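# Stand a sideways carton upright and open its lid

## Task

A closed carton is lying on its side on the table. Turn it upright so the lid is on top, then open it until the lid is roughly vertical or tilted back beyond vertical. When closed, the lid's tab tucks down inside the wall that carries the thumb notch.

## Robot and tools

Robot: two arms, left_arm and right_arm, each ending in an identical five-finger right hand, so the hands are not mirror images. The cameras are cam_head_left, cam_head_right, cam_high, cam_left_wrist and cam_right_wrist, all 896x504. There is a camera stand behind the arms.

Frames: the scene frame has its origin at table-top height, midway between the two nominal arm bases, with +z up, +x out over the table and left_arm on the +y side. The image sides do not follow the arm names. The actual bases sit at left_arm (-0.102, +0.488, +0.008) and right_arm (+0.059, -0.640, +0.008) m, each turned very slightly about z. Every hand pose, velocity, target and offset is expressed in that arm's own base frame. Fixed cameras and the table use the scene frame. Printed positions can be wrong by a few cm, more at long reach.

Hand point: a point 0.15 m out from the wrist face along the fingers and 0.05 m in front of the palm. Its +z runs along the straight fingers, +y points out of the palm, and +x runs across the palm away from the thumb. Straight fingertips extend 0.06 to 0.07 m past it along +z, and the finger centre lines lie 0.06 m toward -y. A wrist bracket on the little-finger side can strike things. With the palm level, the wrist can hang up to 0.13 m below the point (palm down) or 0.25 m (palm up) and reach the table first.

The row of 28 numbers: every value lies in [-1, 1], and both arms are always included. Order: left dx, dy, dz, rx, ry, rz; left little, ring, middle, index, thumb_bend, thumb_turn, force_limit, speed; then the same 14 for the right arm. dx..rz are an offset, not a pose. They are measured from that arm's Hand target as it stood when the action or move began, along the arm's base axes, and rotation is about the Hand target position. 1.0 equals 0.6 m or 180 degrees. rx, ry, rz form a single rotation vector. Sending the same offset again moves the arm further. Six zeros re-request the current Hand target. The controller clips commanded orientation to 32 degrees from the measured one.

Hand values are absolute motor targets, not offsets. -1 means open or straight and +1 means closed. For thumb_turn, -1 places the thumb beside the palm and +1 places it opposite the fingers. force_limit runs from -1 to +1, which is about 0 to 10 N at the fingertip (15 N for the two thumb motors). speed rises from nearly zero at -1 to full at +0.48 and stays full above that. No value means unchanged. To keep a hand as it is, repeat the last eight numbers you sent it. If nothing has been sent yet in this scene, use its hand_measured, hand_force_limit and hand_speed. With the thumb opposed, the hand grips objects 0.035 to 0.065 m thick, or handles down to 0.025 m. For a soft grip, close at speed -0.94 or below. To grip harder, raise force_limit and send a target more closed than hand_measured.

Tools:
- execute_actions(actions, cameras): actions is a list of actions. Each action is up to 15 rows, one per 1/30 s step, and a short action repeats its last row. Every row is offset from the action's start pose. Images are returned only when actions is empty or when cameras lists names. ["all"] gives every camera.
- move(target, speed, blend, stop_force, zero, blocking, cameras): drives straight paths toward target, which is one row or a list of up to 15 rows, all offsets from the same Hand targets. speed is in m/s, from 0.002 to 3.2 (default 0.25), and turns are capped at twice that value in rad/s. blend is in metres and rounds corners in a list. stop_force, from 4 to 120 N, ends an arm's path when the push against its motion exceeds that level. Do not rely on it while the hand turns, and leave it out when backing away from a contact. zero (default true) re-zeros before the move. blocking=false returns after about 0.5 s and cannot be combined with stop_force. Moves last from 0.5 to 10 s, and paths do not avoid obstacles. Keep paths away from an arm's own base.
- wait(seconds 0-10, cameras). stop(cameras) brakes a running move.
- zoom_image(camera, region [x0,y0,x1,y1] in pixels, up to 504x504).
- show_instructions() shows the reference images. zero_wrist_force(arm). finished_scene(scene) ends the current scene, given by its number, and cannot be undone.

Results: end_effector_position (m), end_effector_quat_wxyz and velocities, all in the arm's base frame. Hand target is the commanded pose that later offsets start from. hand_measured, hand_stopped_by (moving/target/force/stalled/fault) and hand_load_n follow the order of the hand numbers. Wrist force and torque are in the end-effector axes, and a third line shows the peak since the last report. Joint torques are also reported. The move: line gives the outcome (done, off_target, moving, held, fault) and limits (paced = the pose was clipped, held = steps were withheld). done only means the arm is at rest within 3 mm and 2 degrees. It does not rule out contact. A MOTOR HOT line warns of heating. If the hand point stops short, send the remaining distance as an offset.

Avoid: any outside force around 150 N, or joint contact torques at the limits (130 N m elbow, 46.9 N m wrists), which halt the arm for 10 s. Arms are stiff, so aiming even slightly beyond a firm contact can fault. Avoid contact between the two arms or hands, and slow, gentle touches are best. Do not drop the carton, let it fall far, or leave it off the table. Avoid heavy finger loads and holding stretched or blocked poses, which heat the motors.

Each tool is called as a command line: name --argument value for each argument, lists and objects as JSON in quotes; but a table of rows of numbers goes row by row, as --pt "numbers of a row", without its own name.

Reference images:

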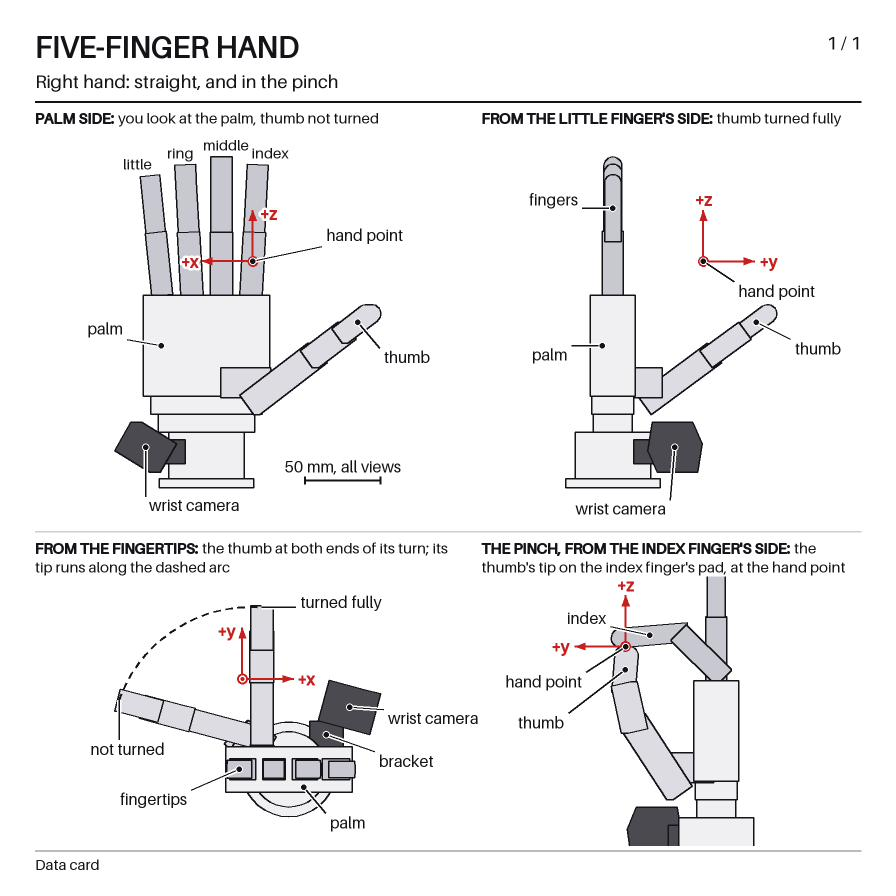

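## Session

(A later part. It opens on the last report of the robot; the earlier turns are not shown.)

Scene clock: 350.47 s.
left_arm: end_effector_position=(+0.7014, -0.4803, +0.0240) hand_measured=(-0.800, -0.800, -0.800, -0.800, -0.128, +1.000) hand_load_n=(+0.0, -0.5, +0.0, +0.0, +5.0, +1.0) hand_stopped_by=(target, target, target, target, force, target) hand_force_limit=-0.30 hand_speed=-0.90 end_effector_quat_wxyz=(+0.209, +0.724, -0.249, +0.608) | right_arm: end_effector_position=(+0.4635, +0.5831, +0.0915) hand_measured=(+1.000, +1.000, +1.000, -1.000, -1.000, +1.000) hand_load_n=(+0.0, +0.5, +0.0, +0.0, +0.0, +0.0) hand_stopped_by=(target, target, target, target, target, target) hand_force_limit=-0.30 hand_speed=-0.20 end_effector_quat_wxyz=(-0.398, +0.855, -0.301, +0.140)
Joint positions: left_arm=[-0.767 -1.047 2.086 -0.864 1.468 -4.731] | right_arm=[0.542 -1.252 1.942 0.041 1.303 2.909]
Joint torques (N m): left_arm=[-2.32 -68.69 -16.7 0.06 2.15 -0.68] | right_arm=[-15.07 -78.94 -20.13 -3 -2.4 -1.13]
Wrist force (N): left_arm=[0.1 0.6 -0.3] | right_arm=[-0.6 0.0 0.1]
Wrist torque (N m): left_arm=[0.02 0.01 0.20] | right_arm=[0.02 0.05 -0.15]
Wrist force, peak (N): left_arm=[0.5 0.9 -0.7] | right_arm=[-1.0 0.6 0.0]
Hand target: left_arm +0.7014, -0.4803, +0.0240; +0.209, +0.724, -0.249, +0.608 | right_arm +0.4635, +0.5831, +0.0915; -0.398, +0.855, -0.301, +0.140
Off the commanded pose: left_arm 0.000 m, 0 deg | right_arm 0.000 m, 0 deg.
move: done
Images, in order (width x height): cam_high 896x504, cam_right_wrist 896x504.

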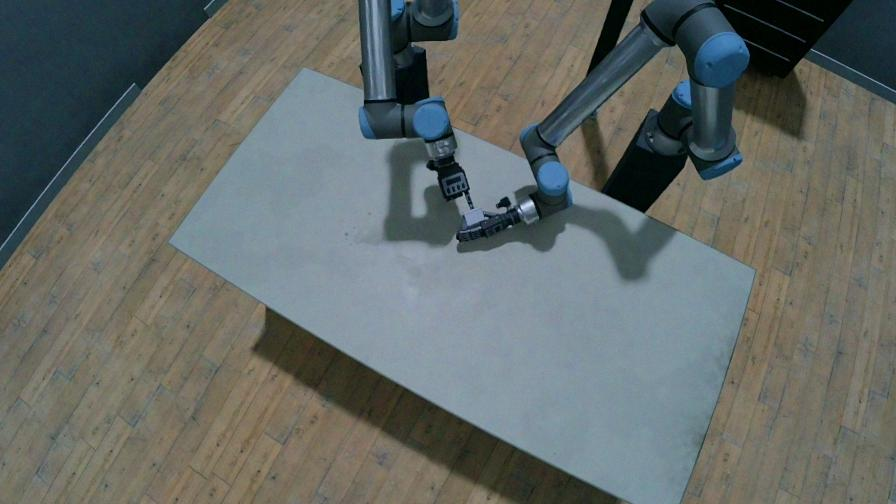

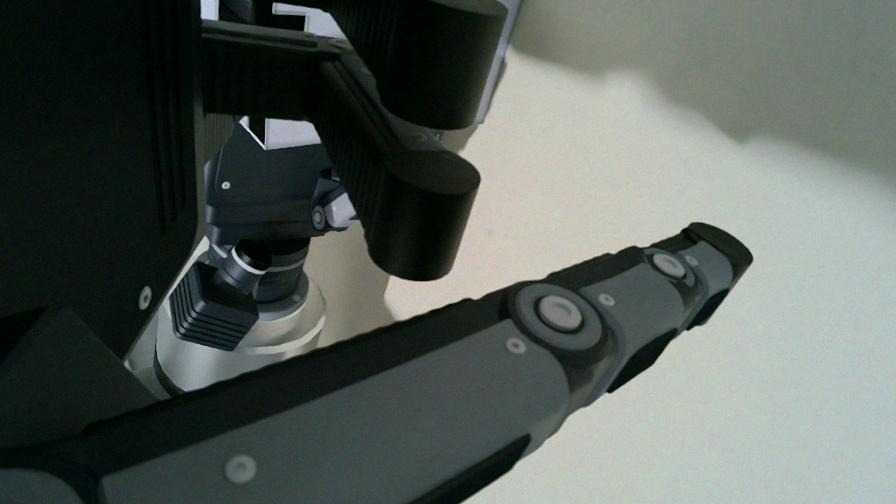

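move --pt "0 0 0 0 0 0 -0.8 -0.8 -0.8 -0.8 0.3 1 -0.3 -0.9 0.0073 0.0092 0.0185 0 0 0 1 1 1 -1 -1 1 -0.3 -0.2" --pt "0 0 0 0 0 0 -0.8 -0.8 -0.8 -0.8 0.3 1 -0.3 -0.9 0.0208 0.0262 0.0435 0 0 0 1 1 1 -1 -1 1 -0.3 -0.2" --pt "0 0 0 0 0 0 -0.8 -0.8 -0.8 -0.8 0.3 1 -0.3 -0.9 0.0270 0.0340 0.0535 0 0 0 1 1 1 -1 -1 1 -0.3 -0.2" --speed 0.03 --stop_force 6 --blend 0.004 --cameras '["cam_right_wrist","cam_high","cam_head_right"]'

zoom_image --camera "cam_high" --region '[430, 170, 530, 260]'

zoom_image --camera "cam_head_right" --region '[430, 220, 590, 320]'

Scene clock: 354.43 s.
left_arm: end_effector_position=(+0.7014, -0.4803, +0.0240) hand_measured=(-0.800, -0.800, -0.800, -0.800, -0.128, +1.000) hand_load_n=(+0.0, +0.0, +0.0, +0.0, +5.0, +1.5) hand_stopped_by=(target, target, target, target, force, target) hand_force_limit=-0.30 hand_speed=-0.90 end_effector_quat_wxyz=(+0.209, +0.724, -0.249, +0.608) | right_arm: end_effector_position=(+0.4797, +0.6035, +0.1235) hand_measured=(+1.000, +1.000, +1.000, -1.000, -1.000, +1.000) hand_load_n=(+0.0, +0.0, +0.0, +0.0, +0.0, +0.0) hand_stopped_by=(target, target, target, target, target, target) hand_force_limit=-0.30 hand_speed=-0.20 end_effector_quat_wxyz=(-0.398, +0.855, -0.301, +0.140)
Joint positions: left_arm=[-0.767 -1.047 2.086 -0.864 1.468 -4.731] | right_arm=[0.558 -1.249 1.866 0.111 1.315 2.92]
Joint torques (N m): left_arm=[-1.06 -69.21 -16.04 0.41 2 -0.25] | right_arm=[-8.38 -75.84 -22.54 -3.41 -2.41 -0.88]
Wrist force (N): left_arm=[0.1 0.7 -0.4] | right_arm=[-0.8 0.1 0.1]
Wrist torque (N m): left_arm=[0.04 0.01 0.20] | right_arm=[0.02 0.09 -0.17]
Wrist force, peak (N): left_arm=[0.3 0.8 -0.9] | right_arm=[-0.6 1.2 -0.5]
Hand target: left_arm +0.7014, -0.4803, +0.0240; +0.209, +0.724, -0.249, +0.608 | right_arm +0.4797, +0.6035, +0.1236; -0.398, +0.855, -0.301, +0.140
Off the commanded pose: left_arm 0.000 m, 0 deg | right_arm 0.000 m, 0 deg.
move: done
Images, in order (width x height): cam_head_right 896x504, cam_high 896x504, cam_right_wrist 896x504.

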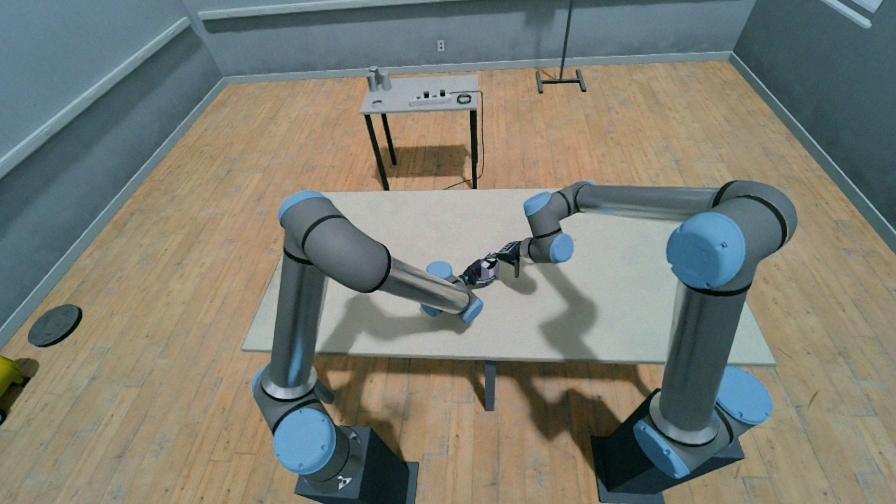

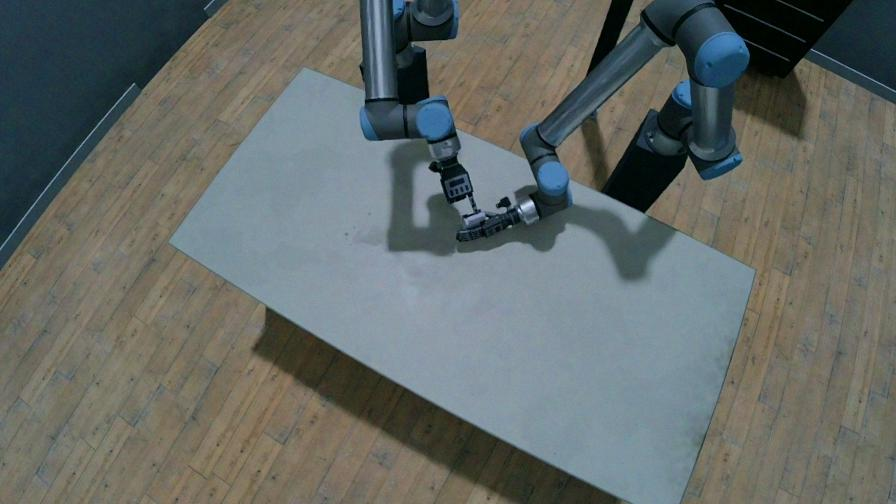

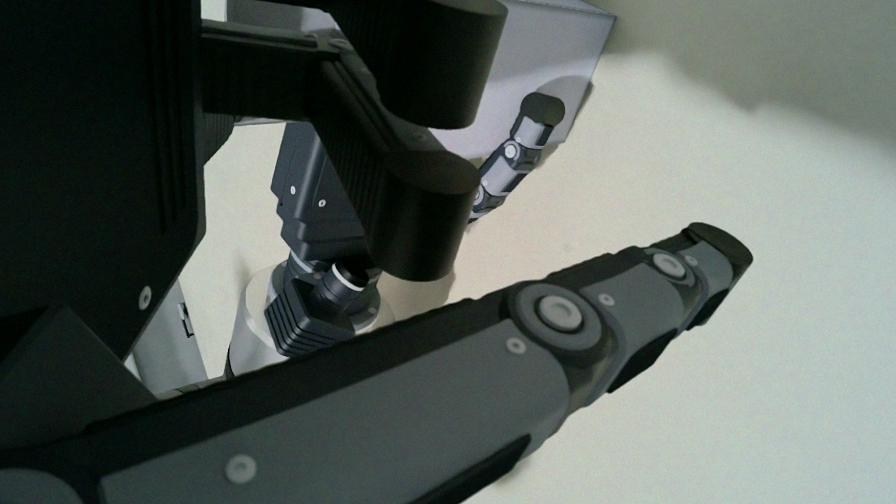

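Scaled by 5.040 from the camera's 896x504 image, which has a finer 1280x720 frame.

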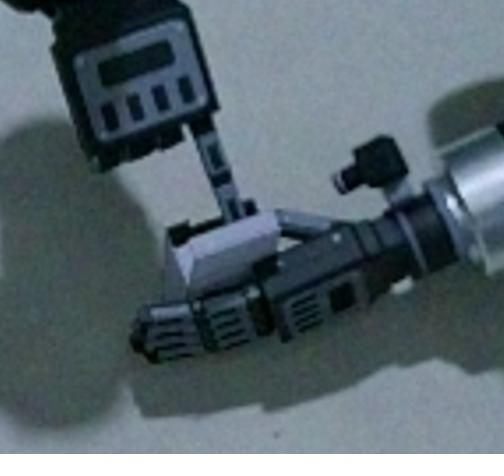

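Scaled by 3.150 from the camera's 896x504 image, which has a finer 1280x720 frame.

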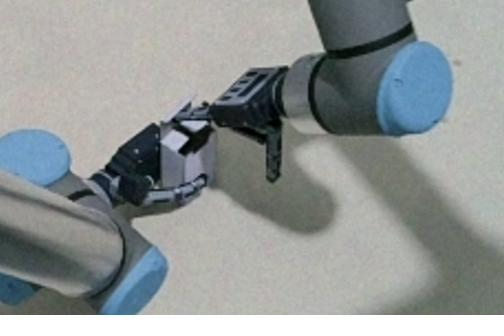

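move --pt "0 0 0 0 0 0 -0.8 -0.8 -0.8 -0.8 0.3 1 -0.3 -0.9 0.0146 0.0182 0.002 0 0 0 1 1 1 -1 -1 1 -0.3 -0.2" --pt "0 0 0 0 0 0 -0.8 -0.8 -0.8 -0.8 0.3 1 -0.3 -0.9 0.0250 0.0313 -0.001 0 0 0 1 1 1 -1 -1 1 -0.3 -0.2" --speed 0.03 --stop_force 6 --blend 0.003 --cameras '["cam_right_wrist","cam_high","cam_head_right"]'

zoom_image --camera "cam_high" --region '[430, 170, 530, 260]'

zoom_image --camera "cam_head_right" --region '[430, 220, 590, 320]'

Scene clock: 358.17 s.
left_arm: end_effector_position=(+0.7014, -0.4803, +0.0240) hand_measured=(-0.800, -0.800, -0.800, -0.800, -0.128, +1.000) hand_load_n=(+0.0, +0.0, +0.0, +0.0, +5.0, +1.0) hand_stopped_by=(target, target, target, target, force, target) hand_force_limit=-0.30 hand_speed=-0.90 end_effector_quat_wxyz=(+0.209, +0.724, -0.249, +0.608) | right_arm: end_effector_position=(+0.4947, +0.6223, +0.1230) hand_measured=(+1.000, +1.000, +1.000, -1.000, -1.000, +1.000) hand_load_n=(+0.0, +0.0, +0.0, -0.5, +0.0, +0.0) hand_stopped_by=(target, target, target, target, target, target) hand_force_limit=-0.30 hand_speed=-0.20 end_effector_quat_wxyz=(-0.398, +0.855, -0.301, +0.140)
Joint positions: left_arm=[-0.767 -1.047 2.086 -0.864 1.468 -4.731] | right_arm=[0.571 -1.214 1.817 0.123 1.324 2.929]
Joint torques (N m): left_arm=[1.41 -69.88 -14.76 0.25 2.23 -0.37] | right_arm=[-12.27 -85.35 -22.95 -1.54 -2.5 -0.73]
Wrist force (N): left_arm=[-0.5 0.3 -0.2] | right_arm=[-0.4 0.5 0.2]
Wrist torque (N m): left_arm=[0.00 0.02 0.17] | right_arm=[0.00 0.06 -0.15]
Wrist force, peak (N): left_arm=[0.9 1.1 -0.5] | right_arm=[-0.5 2.0 0.1]
Hand target: left_arm +0.7014, -0.4803, +0.0240; +0.209, +0.724, -0.249, +0.608 | right_arm +0.4947, +0.6223, +0.1230; -0.398, +0.855, -0.301, +0.140
Off the commanded pose: left_arm 0.000 m, 0 deg | right_arm 0.000 m, 0 deg.
move: done
Images, in order (width x height): cam_head_right 896x504, cam_high 896x504, cam_right_wrist 896x504.

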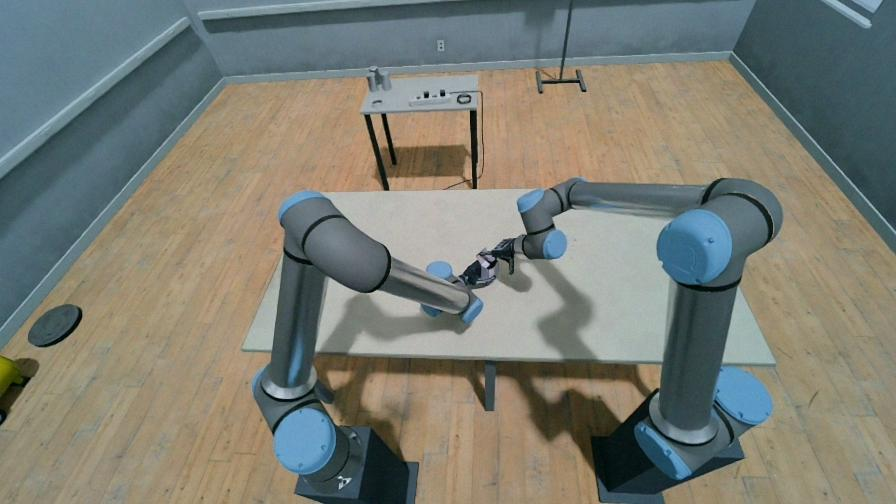

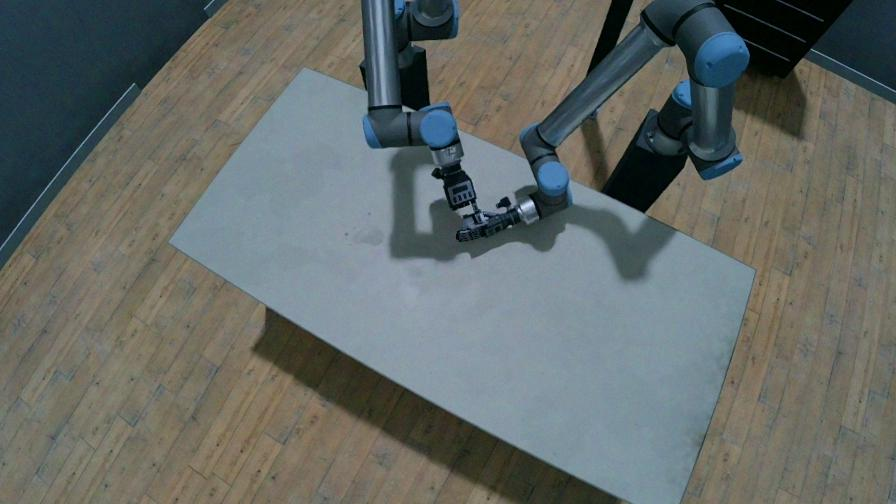

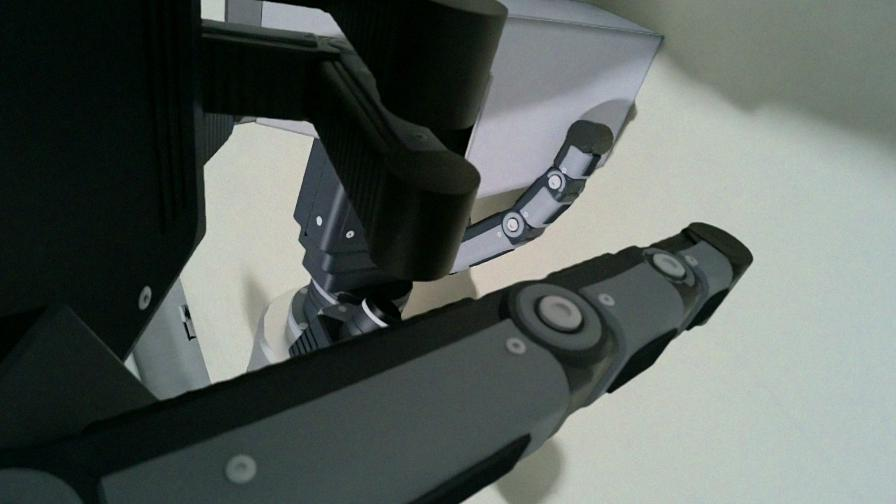

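Scaled by 5.040 from the camera's 896x504 image, which has a finer 1280x720 frame.

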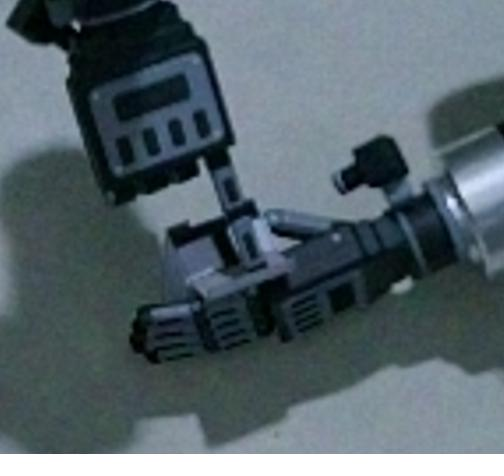

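Scaled by 3.150 from the camera's 896x504 image, which has a finer 1280x720 frame.

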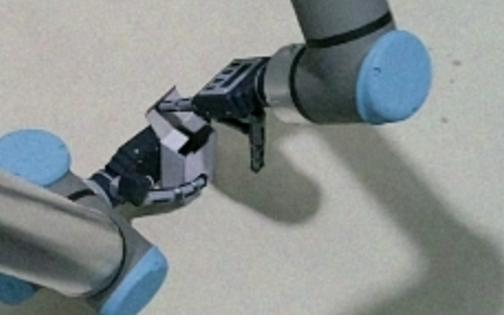

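move --target '[0,0,0,0,0,0,-0.8,-0.8,-0.8,-0.8,0.3,1,-0.3,-0.9,-0.0936,-0.1172,0,0,0,0,1,1,1,-1,-1,1,-0.3,-0.2]' --speed 0.06

move --target '[0,0,0,0,0,0,-0.8,-0.8,-0.8,-0.8,0.3,1,-0.3,-0.9,-0.0136,-0.1108,0.095,-0.1213,-0.4561,0.3227,-1,-1,-1,-1,-1,-1,-0.3,-0.2]' --speed 0.2 --cameras '["cam_right_wrist"]'

zoom_image --camera "cam_right_wrist" --region '[380, 0, 600, 220]'

Scene clock: 362.30 s.
left_arm: end_effector_position=(+0.7014, -0.4803, +0.0240) hand_measured=(-0.800, -0.800, -0.800, -0.800, -0.128, +1.000) hand_load_n=(+0.0, +0.0, +0.0, +0.0, +4.5, +1.0) hand_stopped_by=(target, target, target, target, force, target) hand_force_limit=-0.30 hand_speed=-0.90 end_effector_quat_wxyz=(+0.209, +0.724, -0.249, +0.608) | right_arm: end_effector_position=(+0.4386, +0.5519, +0.1231) hand_measured=(+1.000, +1.000, +1.000, -1.000, -1.000, +1.000) hand_load_n=(+0.0, +0.0, +0.0, -0.5, +0.0, +0.0) hand_stopped_by=(target, target, target, target, target, target) hand_force_limit=-0.30 hand_speed=-0.20 end_effector_quat_wxyz=(-0.398, +0.855, -0.301, +0.140)
Joint positions: left_arm=[-0.767 -1.047 2.086 -0.864 1.468 -4.731] | right_arm=[0.515 -1.344 1.998 0.081 1.283 2.89]
Joint torques (N m): left_arm=[1.47 -71.92 -13.43 0.22 2.17 -0.09] | right_arm=[16.17 -33.77 -39.75 1.02 1.95 1.04]
Wrist force (N): left_arm=[0.0 0.4 -0.4] | right_arm=[-0.1 0.1 0.4]
Wrist torque (N m): left_arm=[0.02 0.00 0.21] | right_arm=[0.02 -0.03 0.03]
Wrist force, peak (N): left_arm=[-0.7 0.9 -0.8] | right_arm=[-0.5 1.4 -0.4]
Hand target: left_arm +0.7014, -0.4803, +0.0240; +0.209, +0.724, -0.249, +0.608 | right_arm +0.4385, +0.5520, +0.1230; -0.398, +0.855, -0.301, +0.140
Off the commanded pose: left_arm 0.000 m, 0 deg | right_arm 0.000 m, 0 deg.
move: done

Scene clock: 367.30 s.
left_arm: end_effector_position=(+0.7014, -0.4803, +0.0240) hand_measured=(-0.800, -0.800, -0.800, -0.800, -0.128, +1.000) hand_load_n=(+0.0, +0.5, +0.0, +0.0, +5.0, +1.0) hand_stopped_by=(target, target, target, target, force, target) hand_force_limit=-0.30 hand_speed=-0.90 end_effector_quat_wxyz=(+0.209, +0.724, -0.249, +0.608) | right_arm: end_effector_position=(+0.4303, +0.4854, +0.1798) hand_measured=(-1.000, -1.000, -1.000, -1.000, -1.000, -1.000) hand_load_n=(+0.0, -0.5, +0.0, +0.0, +0.0, +0.0) hand_stopped_by=(target, target, target, target, target, target) hand_force_limit=-0.30 hand_speed=-0.20 end_effector_quat_wxyz=(-0.356, +0.645, +0.462, +0.495)
Joint positions: left_arm=[-0.767 -1.047 2.086 -0.864 1.468 -4.731] | right_arm=[0.286 -1.562 2.353 -0.355 0.658 1.22]
Joint torques (N m): left_arm=[-1.67 -75.04 -13.24 0.27 2 -0.38] | right_arm=[16.2 -32.09 -36.45 -3.92 0.82 -0.78]
Wrist force (N): left_arm=[0.3 0.4 -0.7] | right_arm=[-2.2 0.1 -0.7]
Wrist torque (N m): left_arm=[0.03 -0.02 0.21] | right_arm=[0.03 0.35 -0.31]
Wrist force, peak (N): left_arm=[0.4 0.6 -0.9] | right_arm=[-2.7 -0.5 -0.7]
Hand target: left_arm +0.7014, -0.4803, +0.0240; +0.209, +0.724, -0.249, +0.608 | right_arm +0.4304, +0.4855, +0.1800; -0.356, +0.644, +0.462, +0.495
Off the commanded pose: left_arm 0.000 m, 0 deg | right_arm 0.000 m, 0 deg.
move: done
Images, in order (width x height): cam_right_wrist 896x504.

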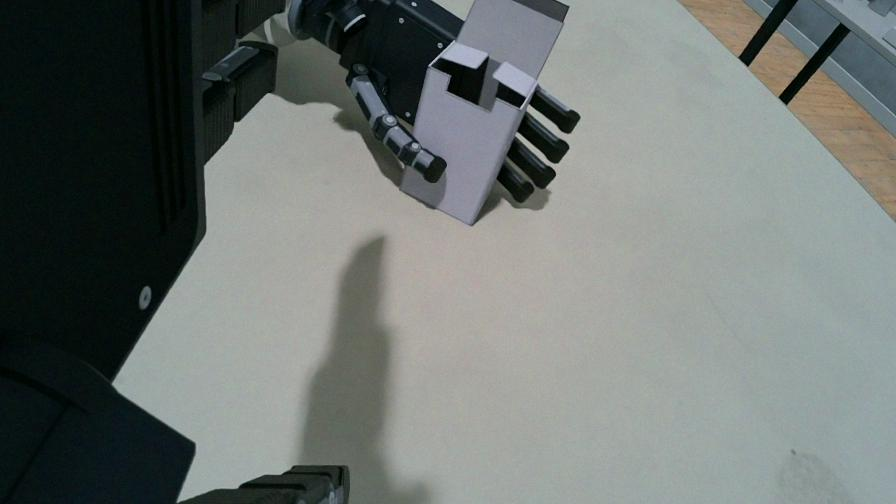

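Scaled by 2.291 from the camera's 896x504 image, which has a finer 1280x720 frame.

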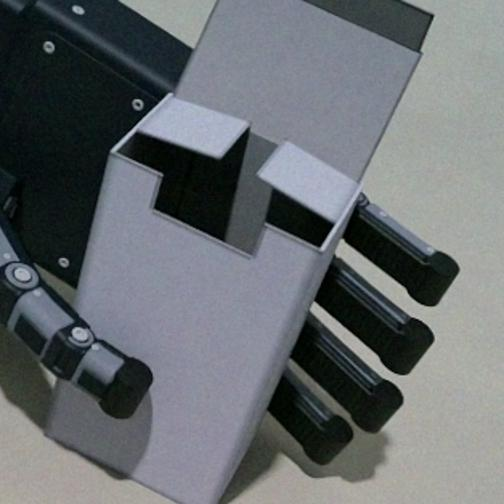

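move --target '[0,0,0,0,0,0,-0.8,-0.8,-0.8,-0.8,0.3,1,-0.3,-0.9,0.0105,0.1067,-0.089,0.1213,0.4561,-0.3227,1,1,1,-1,-1,1,-0.3,-0.2]' --speed 0.2

move --target '[0,0,0,0,0,0,-0.8,-0.8,-0.8,-0.8,0.3,1,-0.3,-0.9,0.0988,0.1237,0,0,0,0,1,1,1,-1,-1,1,-0.3,-0.2]' --speed 0.04 --stop_force 6 --cameras '["cam_high","cam_head_right"]'

zoom_image --camera "cam_high" --region '[430, 170, 530, 260]'

zoom_image --camera "cam_head_right" --region '[430, 220, 590, 320]'

Scene clock: 378.00 s.
left_arm: end_effector_position=(+0.7014, -0.4803, +0.0240) hand_measured=(-0.800, -0.800, -0.800, -0.800, -0.128, +1.000) hand_load_n=(+0.0, +0.0, +0.0, +0.0, +5.0, +1.0) hand_stopped_by=(target, target, target, target, force, target) hand_force_limit=-0.30 hand_speed=-0.90 end_effector_quat_wxyz=(+0.209, +0.724, -0.249, +0.608) | right_arm: end_effector_position=(+0.4367, +0.5495, +0.1265) hand_measured=(+1.000, +1.000, +1.000, -1.000, -1.000, +1.000) hand_load_n=(+0.0, +0.0, +0.0, +0.0, +0.0, +0.0) hand_stopped_by=(target, target, target, target, target, target) hand_force_limit=-0.30 hand_speed=-0.20 end_effector_quat_wxyz=(-0.398, +0.855, -0.301, +0.140)
Joint positions: left_arm=[-0.767 -1.047 2.086 -0.864 1.468 -4.731] | right_arm=[0.513 -1.352 2.001 0.087 1.281 2.888]
Joint torques (N m): left_arm=[0.3 -77.22 -12.76 0.37 2.38 -0.22] | right_arm=[1.67 -71.45 -21.62 -3.16 0.52 0.98]
Wrist force (N): left_arm=[0.0 0.6 -0.4] | right_arm=[-0.7 0.7 0.0]
Wrist torque (N m): left_arm=[0.05 0.01 0.21] | right_arm=[0.12 0.07 0.01]
Wrist force, peak (N): left_arm=[0.3 0.8 -0.9] | right_arm=[-2.7 -0.1 -1.1]
Hand target: left_arm +0.7014, -0.4803, +0.0240; +0.209, +0.724, -0.249, +0.608 | right_arm +0.4367, +0.5495, +0.1266; -0.398, +0.855, -0.301, +0.140
Off the commanded pose: left_arm 0.000 m, 0 deg | right_arm 0.000 m, 0 deg.
move: done

Scene clock: 381.57 s.
left_arm: end_effector_position=(+0.7014, -0.4803, +0.0240) hand_measured=(-0.800, -0.800, -0.800, -0.800, -0.128, +1.000) hand_load_n=(+0.0, +0.0, +0.0, +0.0, +5.0, +1.0) hand_stopped_by=(target, target, target, target, force, target) hand_force_limit=-0.30 hand_speed=-0.90 end_effector_quat_wxyz=(+0.209, +0.724, -0.249, +0.608) | right_arm: end_effector_position=(+0.4959, +0.6237, +0.1266) hand_measured=(+1.000, +1.000, +1.000, -1.000, -1.000, +1.000) hand_load_n=(+0.0, +0.0, +0.0, +0.0, -0.5, +0.0) hand_stopped_by=(target, target, target, target, target, target) hand_force_limit=-0.30 hand_speed=-0.20 end_effector_quat_wxyz=(-0.398, +0.855, -0.301, +0.140)
Joint positions: left_arm=[-0.767 -1.047 2.086 -0.864 1.468 -4.731] | right_arm=[0.572 -1.215 1.81 0.13 1.325 2.93]
Joint torques (N m): left_arm=[0.27 -77.91 -13.41 0.43 2.32 -0.44] | right_arm=[-14.54 -83.96 -22.92 -3.19 -2.73 -0.88]
Wrist force (N): left_arm=[-0.4 0.6 -0.8] | right_arm=[-0.1 0.4 0.0]
Wrist torque (N m): left_arm=[0.09 0.00 0.20] | right_arm=[0.01 -0.01 -0.12]
Wrist force, peak (N): left_arm=[-0.6 1.1 -0.8] | right_arm=[-1.1 0.8 0.0]
Hand target: left_arm +0.7014, -0.4803, +0.0240; +0.209, +0.724, -0.249, +0.608 | right_arm +0.4959, +0.6237, +0.1266; -0.398, +0.855, -0.301, +0.140
Off the commanded pose: left_arm 0.000 m, 0 deg | right_arm 0.000 m, 0 deg.
move: done
Images, in order (width x height): cam_head_right 896x504, cam_high 896x504.

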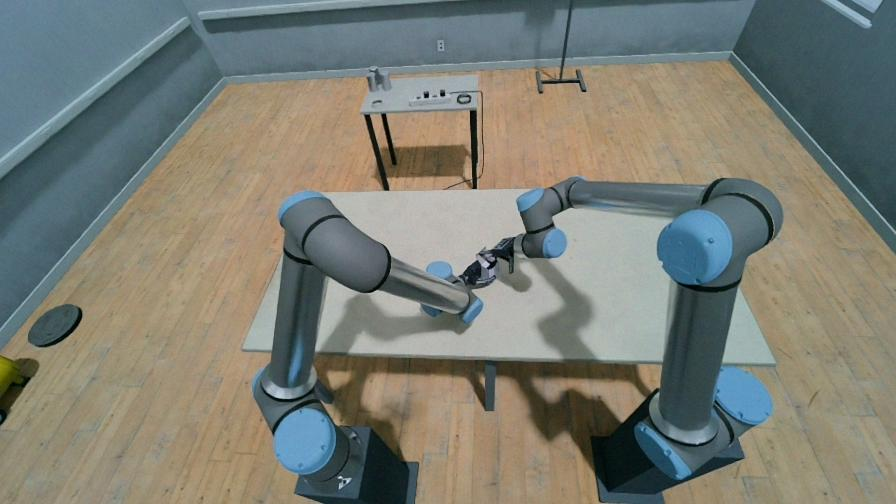

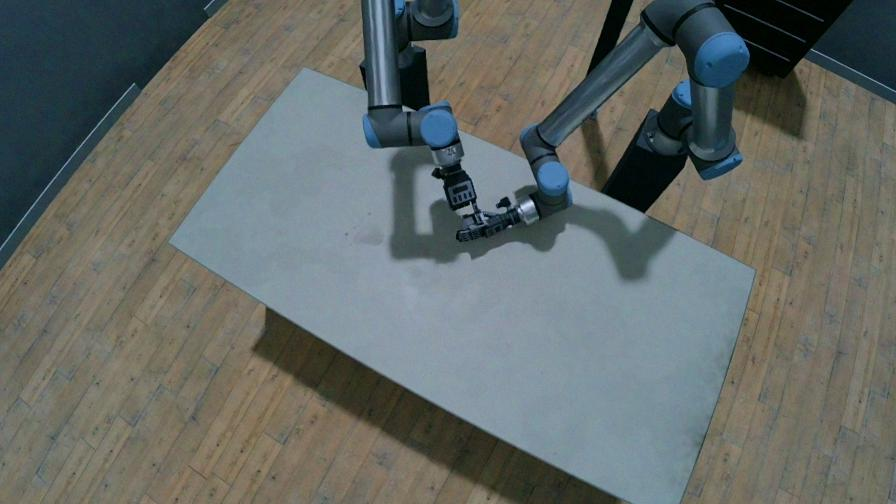

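Scaled by 5.040 from the camera's 896x504 image, which has a finer 1280x720 frame.

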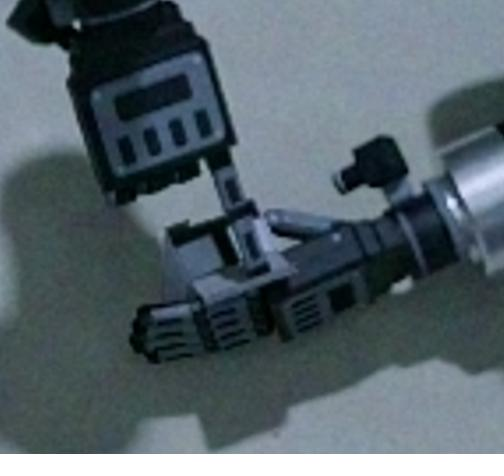

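Scaled by 3.150 from the camera's 896x504 image, which has a finer 1280x720 frame.

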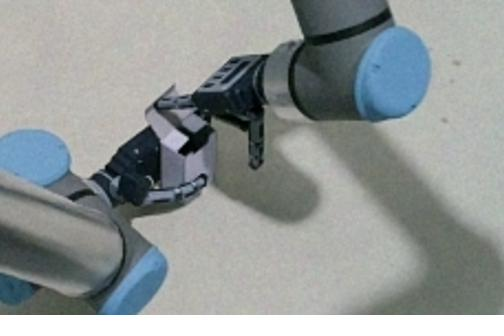

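move --target '[0,0,0,0,0,0,-0.8,-0.8,-0.8,-0.8,0.3,1,-0.3,-0.9,-0.0988,-0.1237,0.0,0,0,0,1,1,1,-1,-1,1,-0.3,-0.2]' --speed 0.08

move --target '[0,0,0,0,0,0,-0.8,-0.8,-0.8,-0.8,0.3,1,-0.3,-0.9,-0.0105,-0.1067,0.139,-0.1213,-0.4561,0.3227,-1,-1,-1,-1,-1,-1,-0.3,-0.2]' --speed 0.2 --cameras '["cam_right_wrist","cam_high"]'

zoom_image --camera "cam_right_wrist" --region '[380, 0, 600, 220]'

zoom_image --camera "cam_high" --region '[430, 170, 530, 260]'

Scene clock: 384.00 s.
left_arm: end_effector_position=(+0.7014, -0.4803, +0.0240) hand_measured=(-0.800, -0.800, -0.800, -0.800, -0.128, +1.000) hand_load_n=(+0.0, +0.0, +0.0, +0.0, +5.0, +1.0) hand_stopped_by=(target, target, target, target, force, target) hand_force_limit=-0.30 hand_speed=-0.90 end_effector_quat_wxyz=(+0.209, +0.724, -0.249, +0.608) | right_arm: end_effector_position=(+0.4367, +0.5495, +0.1267) hand_measured=(+1.000, +1.000, +1.000, -1.000, -1.000, +1.000) hand_load_n=(+0.0, +0.0, +0.0, +0.0, +0.0, +0.0) hand_stopped_by=(target, target, target, target, target, target) hand_force_limit=-0.30 hand_speed=-0.20 end_effector_quat_wxyz=(-0.398, +0.855, -0.300, +0.140)
Joint positions: left_arm=[-0.767 -1.047 2.086 -0.864 1.468 -4.731] | right_arm=[0.513 -1.352 2.001 0.087 1.281 2.888]
Joint torques (N m): left_arm=[-0.05 -77.99 -12.13 0.58 2.38 -0.18] | right_arm=[15.97 -35.08 -39.41 2.31 2.2 1.92]
Wrist force (N): left_arm=[-0.3 0.6 -0.5] | right_arm=[-0.1 0.3 0.4]
Wrist torque (N m): left_arm=[0.05 -0.01 0.21] | right_arm=[0.04 -0.01 0.03]
Wrist force, peak (N): left_arm=[-0.7 0.9 -0.5] | right_arm=[-0.3 1.2 -0.6]
Hand target: left_arm +0.7014, -0.4803, +0.0240; +0.209, +0.724, -0.249, +0.608 | right_arm +0.4367, +0.5495, +0.1266; -0.398, +0.855, -0.301, +0.140
Off the commanded pose: left_arm 0.000 m, 0 deg | right_arm 0.000 m, 0 deg.
move: done

Scene clock: 389.00 s.
left_arm: end_effector_position=(+0.7014, -0.4803, +0.0240) hand_measured=(-0.800, -0.800, -0.800, -0.800, -0.128, +1.000) hand_load_n=(+0.0, +0.0, +0.0, +0.0, +5.0, +1.0) hand_stopped_by=(target, target, target, target, force, target) hand_force_limit=-0.30 hand_speed=-0.90 end_effector_quat_wxyz=(+0.209, +0.724, -0.249, +0.608) | right_arm: end_effector_position=(+0.4303, +0.4854, +0.2099) hand_measured=(-1.000, -1.000, -1.000, -1.000, -1.000, -1.000) hand_load_n=(+0.0, +0.0, +0.0, +0.0, +0.0, +0.0) hand_stopped_by=(target, target, target, target, target, target) hand_force_limit=-0.30 hand_speed=-0.20 end_effector_quat_wxyz=(-0.356, +0.645, +0.462, +0.495)
Joint positions: left_arm=[-0.767 -1.047 2.086 -0.864 1.468 -4.731] | right_arm=[0.286 -1.609 2.326 -0.282 0.658 1.22]
Joint torques (N m): left_arm=[0.83 -80.03 -13.2 0.4 2.1 -0.27] | right_arm=[14.49 -9.32 -38.21 -3.87 0.81 -0.75]
Wrist force (N): left_arm=[-0.6 0.3 -0.6] | right_arm=[-2.3 -0.7 -0.7]
Wrist torque (N m): left_arm=[0.01 0.04 0.18] | right_arm=[-0.10 0.37 -0.34]
Wrist force, peak (N): left_arm=[-0.3 1.0 -0.9] | right_arm=[-2.6 -0.5 -0.9]
Hand target: left_arm +0.7014, -0.4803, +0.0240; +0.209, +0.724, -0.249, +0.608 | right_arm +0.4304, +0.4855, +0.2100; -0.356, +0.644, +0.462, +0.495
Off the commanded pose: left_arm 0.000 m, 0 deg | right_arm 0.000 m, 0 deg.
move: done
Images, in order (width x height): cam_high 896x504, cam_right_wrist 896x504.

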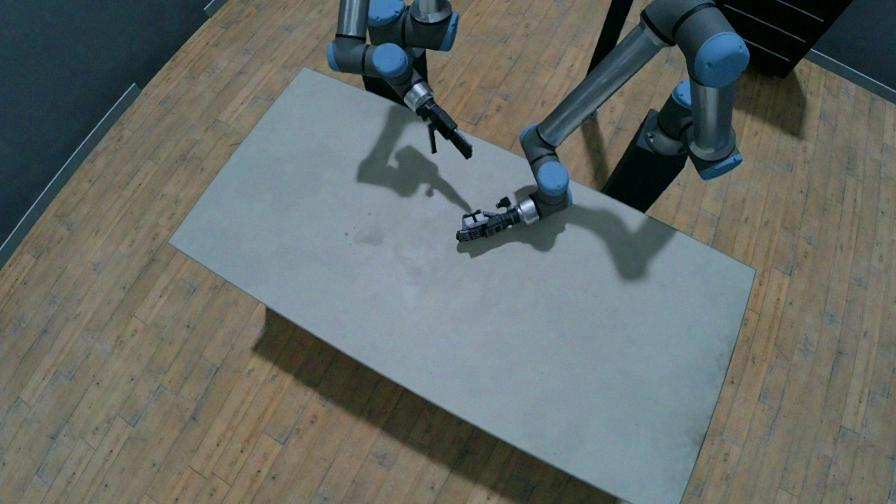

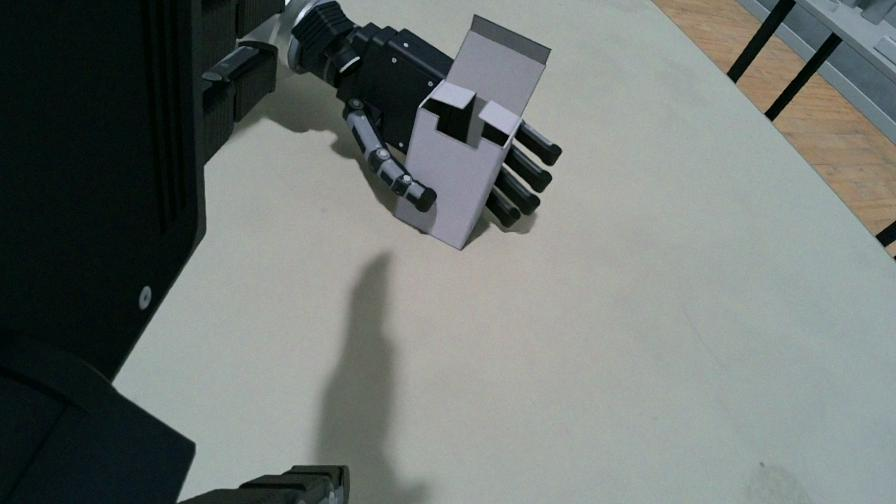

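Scaled by 2.291 from the camera's 896x504 image, which has a finer 1280x720 frame.

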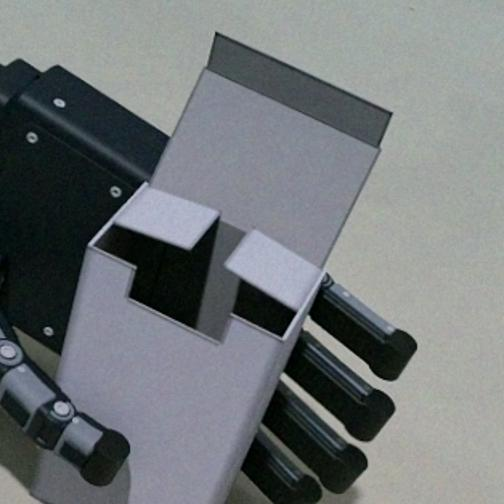

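Scaled by 5.040 from the camera's 896x504 image, which has a finer 1280x720 frame.

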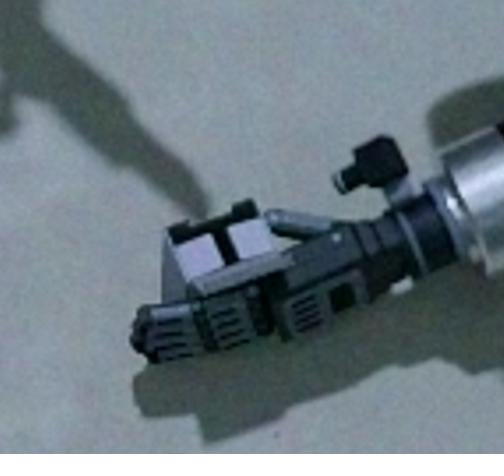

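move --target '[0,0,0,0,0,0,-0.8,-0.8,-0.8,-0.8,-1,1,-0.3,-0.9,0,0,0,0,0,0,-1,-1,-1,-1,-1,-1,-0.3,-0.2]' --cameras '["cam_right_wrist","cam_left_wrist"]'

zoom_image --camera "cam_right_wrist" --region '[340, 0, 600, 260]'

Scene clock: 399.03 s.
left_arm: end_effector_position=(+0.7014, -0.4803, +0.0240) hand_measured=(-0.800, -0.800, -0.800, -0.800, -0.834, +1.000) hand_load_n=(+0.0, +0.0, -0.5, +0.0, +0.0, +0.0) hand_stopped_by=(target, target, target, target, moving, target) hand_force_limit=-0.30 hand_speed=-0.90 end_effector_quat_wxyz=(+0.209, +0.724, -0.249, +0.608) | right_arm: end_effector_position=(+0.4304, +0.4855, +0.2100) hand_measured=(-1.000, -1.000, -1.000, -1.000, -1.000, -1.000) hand_load_n=(+0.0, +0.0, +0.0, +0.0, +0.0, +0.0) hand_stopped_by=(target, target, target, target, target, target) hand_force_limit=-0.30 hand_speed=-0.20 end_effector_quat_wxyz=(-0.356, +0.644, +0.462, +0.495)
Joint positions: left_arm=[-0.767 -1.047 2.086 -0.864 1.468 -4.731] | right_arm=[0.286 -1.609 2.326 -0.282 0.658 1.22]
Joint torques (N m): left_arm=[-1.93 -78.46 -12.85 0.49 2 0.07] | right_arm=[13.94 -13.11 -36.64 -3.46 1.77 0.21]
Wrist force (N): left_arm=[-1.3 0.8 -0.5] | right_arm=[-2.3 -0.4 0.0]
Wrist torque (N m): left_arm=[0.06 0.06 0.20] | right_arm=[-0.09 0.35 -0.32]
Wrist force, peak (N): left_arm=[-1.4 1.1 -0.4] | right_arm=[-2.8 -0.5 -0.6]
Hand target: left_arm +0.7014, -0.4803, +0.0240; +0.209, +0.724, -0.249, +0.608 | right_arm +0.4304, +0.4855, +0.2100; -0.356, +0.644, +0.462, +0.495
Off the commanded pose: left_arm 0.000 m, 0 deg | right_arm 0.000 m, 0 deg.
move: moving (left_arm; no rest 5 s after the path's end)
Images, in order (width x height): cam_left_wrist 896x504, cam_right_wrist 896x504.

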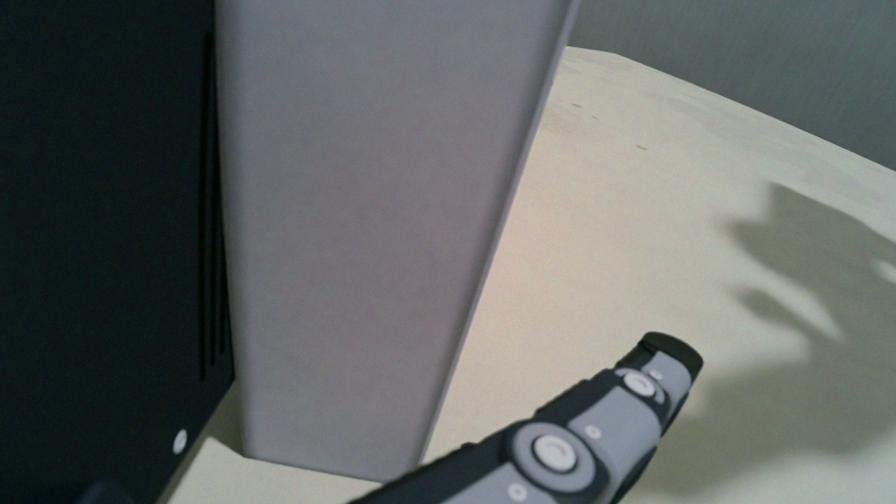

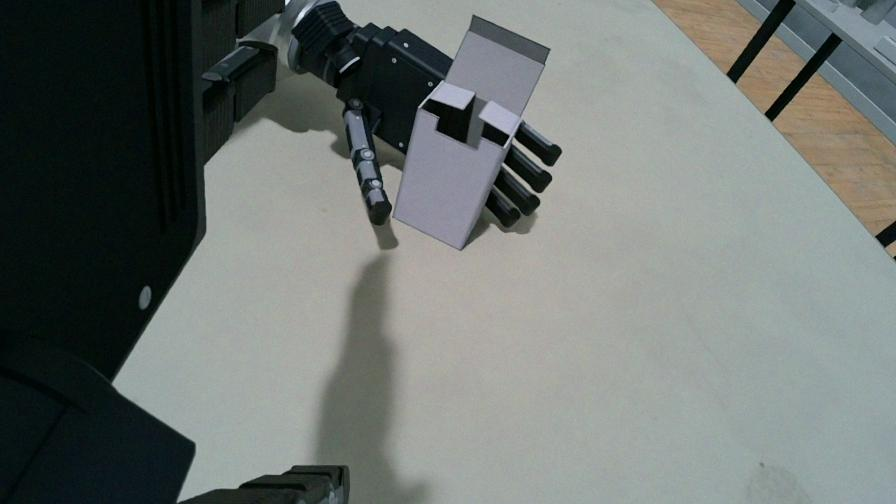

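Scaled by 1.938 from the camera's 896x504 image, which has a finer 1280x720 frame.

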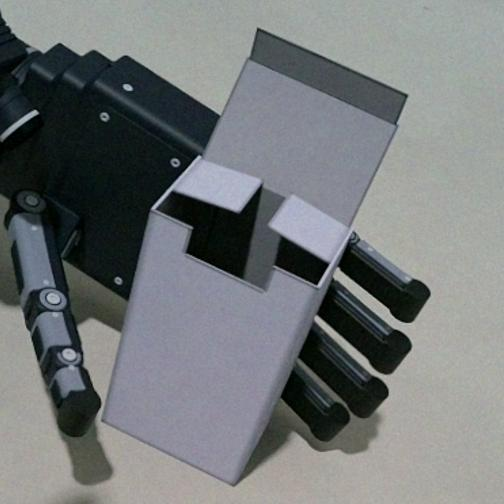

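move --pt "0 0 0 0 0 0 -0.8 -0.8 -0.8 -0.8 -1 1 -0.3 -0.9 0 0 0 0 0 0 -1 -1 -1 -1 -1 -1 -0.3 -0.2" --pt "0.0205 0.0263 0 0 0 0 -0.8 -0.8 -0.8 -0.8 -1 1 -0.3 -0.9 0 0 0 0 0 0 -1 -1 -1 -1 -1 -1 -0.3 -0.2" --pt "-0.2425 0.2313 0 0 0 0 -0.8 -0.8 -0.8 -0.8 -1 1 -0.3 -0.9 0 0 0 0 0 0 -1 -1 -1 -1 -1 -1 -0.3 -0.2" --speed '[0.03,0.03,0.1]' --cameras '["cam_right_wrist","cam_high"]'

zoom_image --camera "cam_right_wrist" --region '[340, 0, 600, 260]'

Scene clock: 404.00 s.
left_arm: end_effector_position=(+0.5559, -0.3416, +0.0241) hand_measured=(-0.800, -0.800, -0.800, -0.800, -1.000, +1.000) hand_load_n=(+0.0, +0.0, +0.0, +0.0, +0.0, +0.0) hand_stopped_by=(target, target, target, target, target, target) hand_force_limit=-0.30 hand_speed=-0.90 end_effector_quat_wxyz=(+0.209, +0.724, -0.249, +0.608) end_effector_velocity=(+0.001, -0.002, +0.000) end_effector_angular_velocity=(+0.001, +0.001, -0.001) | right_arm: end_effector_position=(+0.4304, +0.4855, +0.2100) hand_measured=(-1.000, -1.000, -1.000, -1.000, -1.000, -1.000) hand_load_n=(+0.0, +0.0, +0.0, +0.0, +0.0, +0.0) hand_stopped_by=(target, target, target, target, target, target) hand_force_limit=-0.30 hand_speed=-0.20 end_effector_quat_wxyz=(-0.356, +0.644, +0.462, +0.495)
Joint positions: left_arm=[-0.771 -1.229 2.462 -1.059 1.464 -4.731] | right_arm=[0.286 -1.609 2.326 -0.282 0.658 1.22]
Joint velocities: left_arm=[0 0.001 -0.004 0.005 0.001 0.001] | right_arm=[within noise]
Joint torques (N m): left_arm=[7 -31.49 -23.13 3.09 0.27 -0.54] | right_arm=[12.27 -13.67 -32.69 -3.16 2.29 0.22]
Wrist force (N): left_arm=[-1.3 0.7 -0.3] | right_arm=[-1.9 -0.3 -0.3]
Wrist torque (N m): left_arm=[0.05 0.07 0.16] | right_arm=[-0.06 0.31 -0.30]
Wrist force, peak (N): left_arm=[-1.2 0.6 -1.6] | right_arm=[-2.9 -0.6 -0.4]
Hand target: left_arm +0.5559, -0.3415, +0.0240; +0.209, +0.724, -0.249, +0.608 | right_arm +0.4304, +0.4855, +0.2100; -0.356, +0.644, +0.462, +0.495
Off the commanded pose: left_arm 0.000 m, 0 deg | right_arm 0.000 m, 0 deg.
move: done
Images, in order (width x height): cam_high 896x504, cam_right_wrist 896x504.

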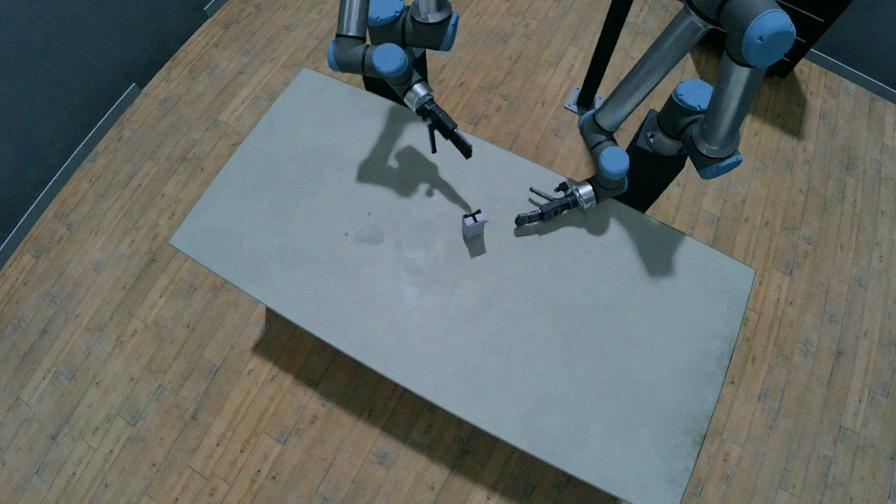

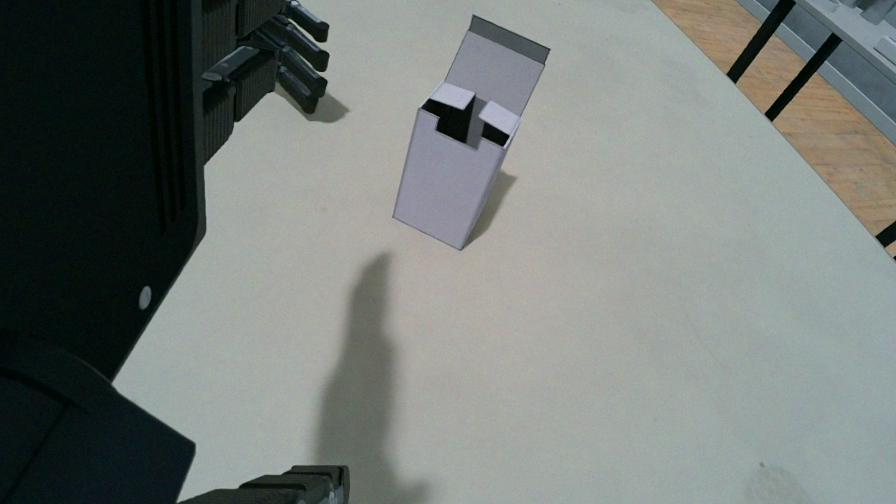

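Scaled by 1.938 from the camera's 896x504 image, which has a finer 1280x720 frame.

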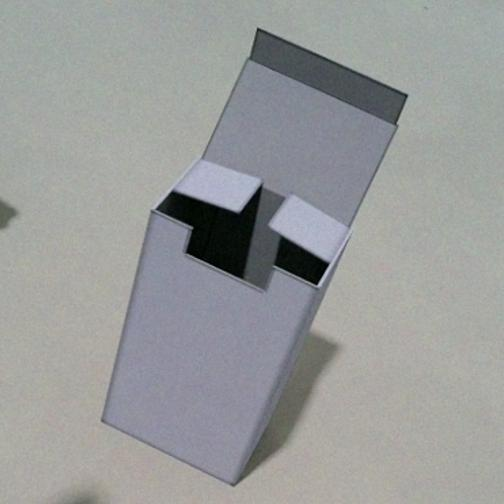

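finished_scene --scene 1

The scene is finished: the task was done.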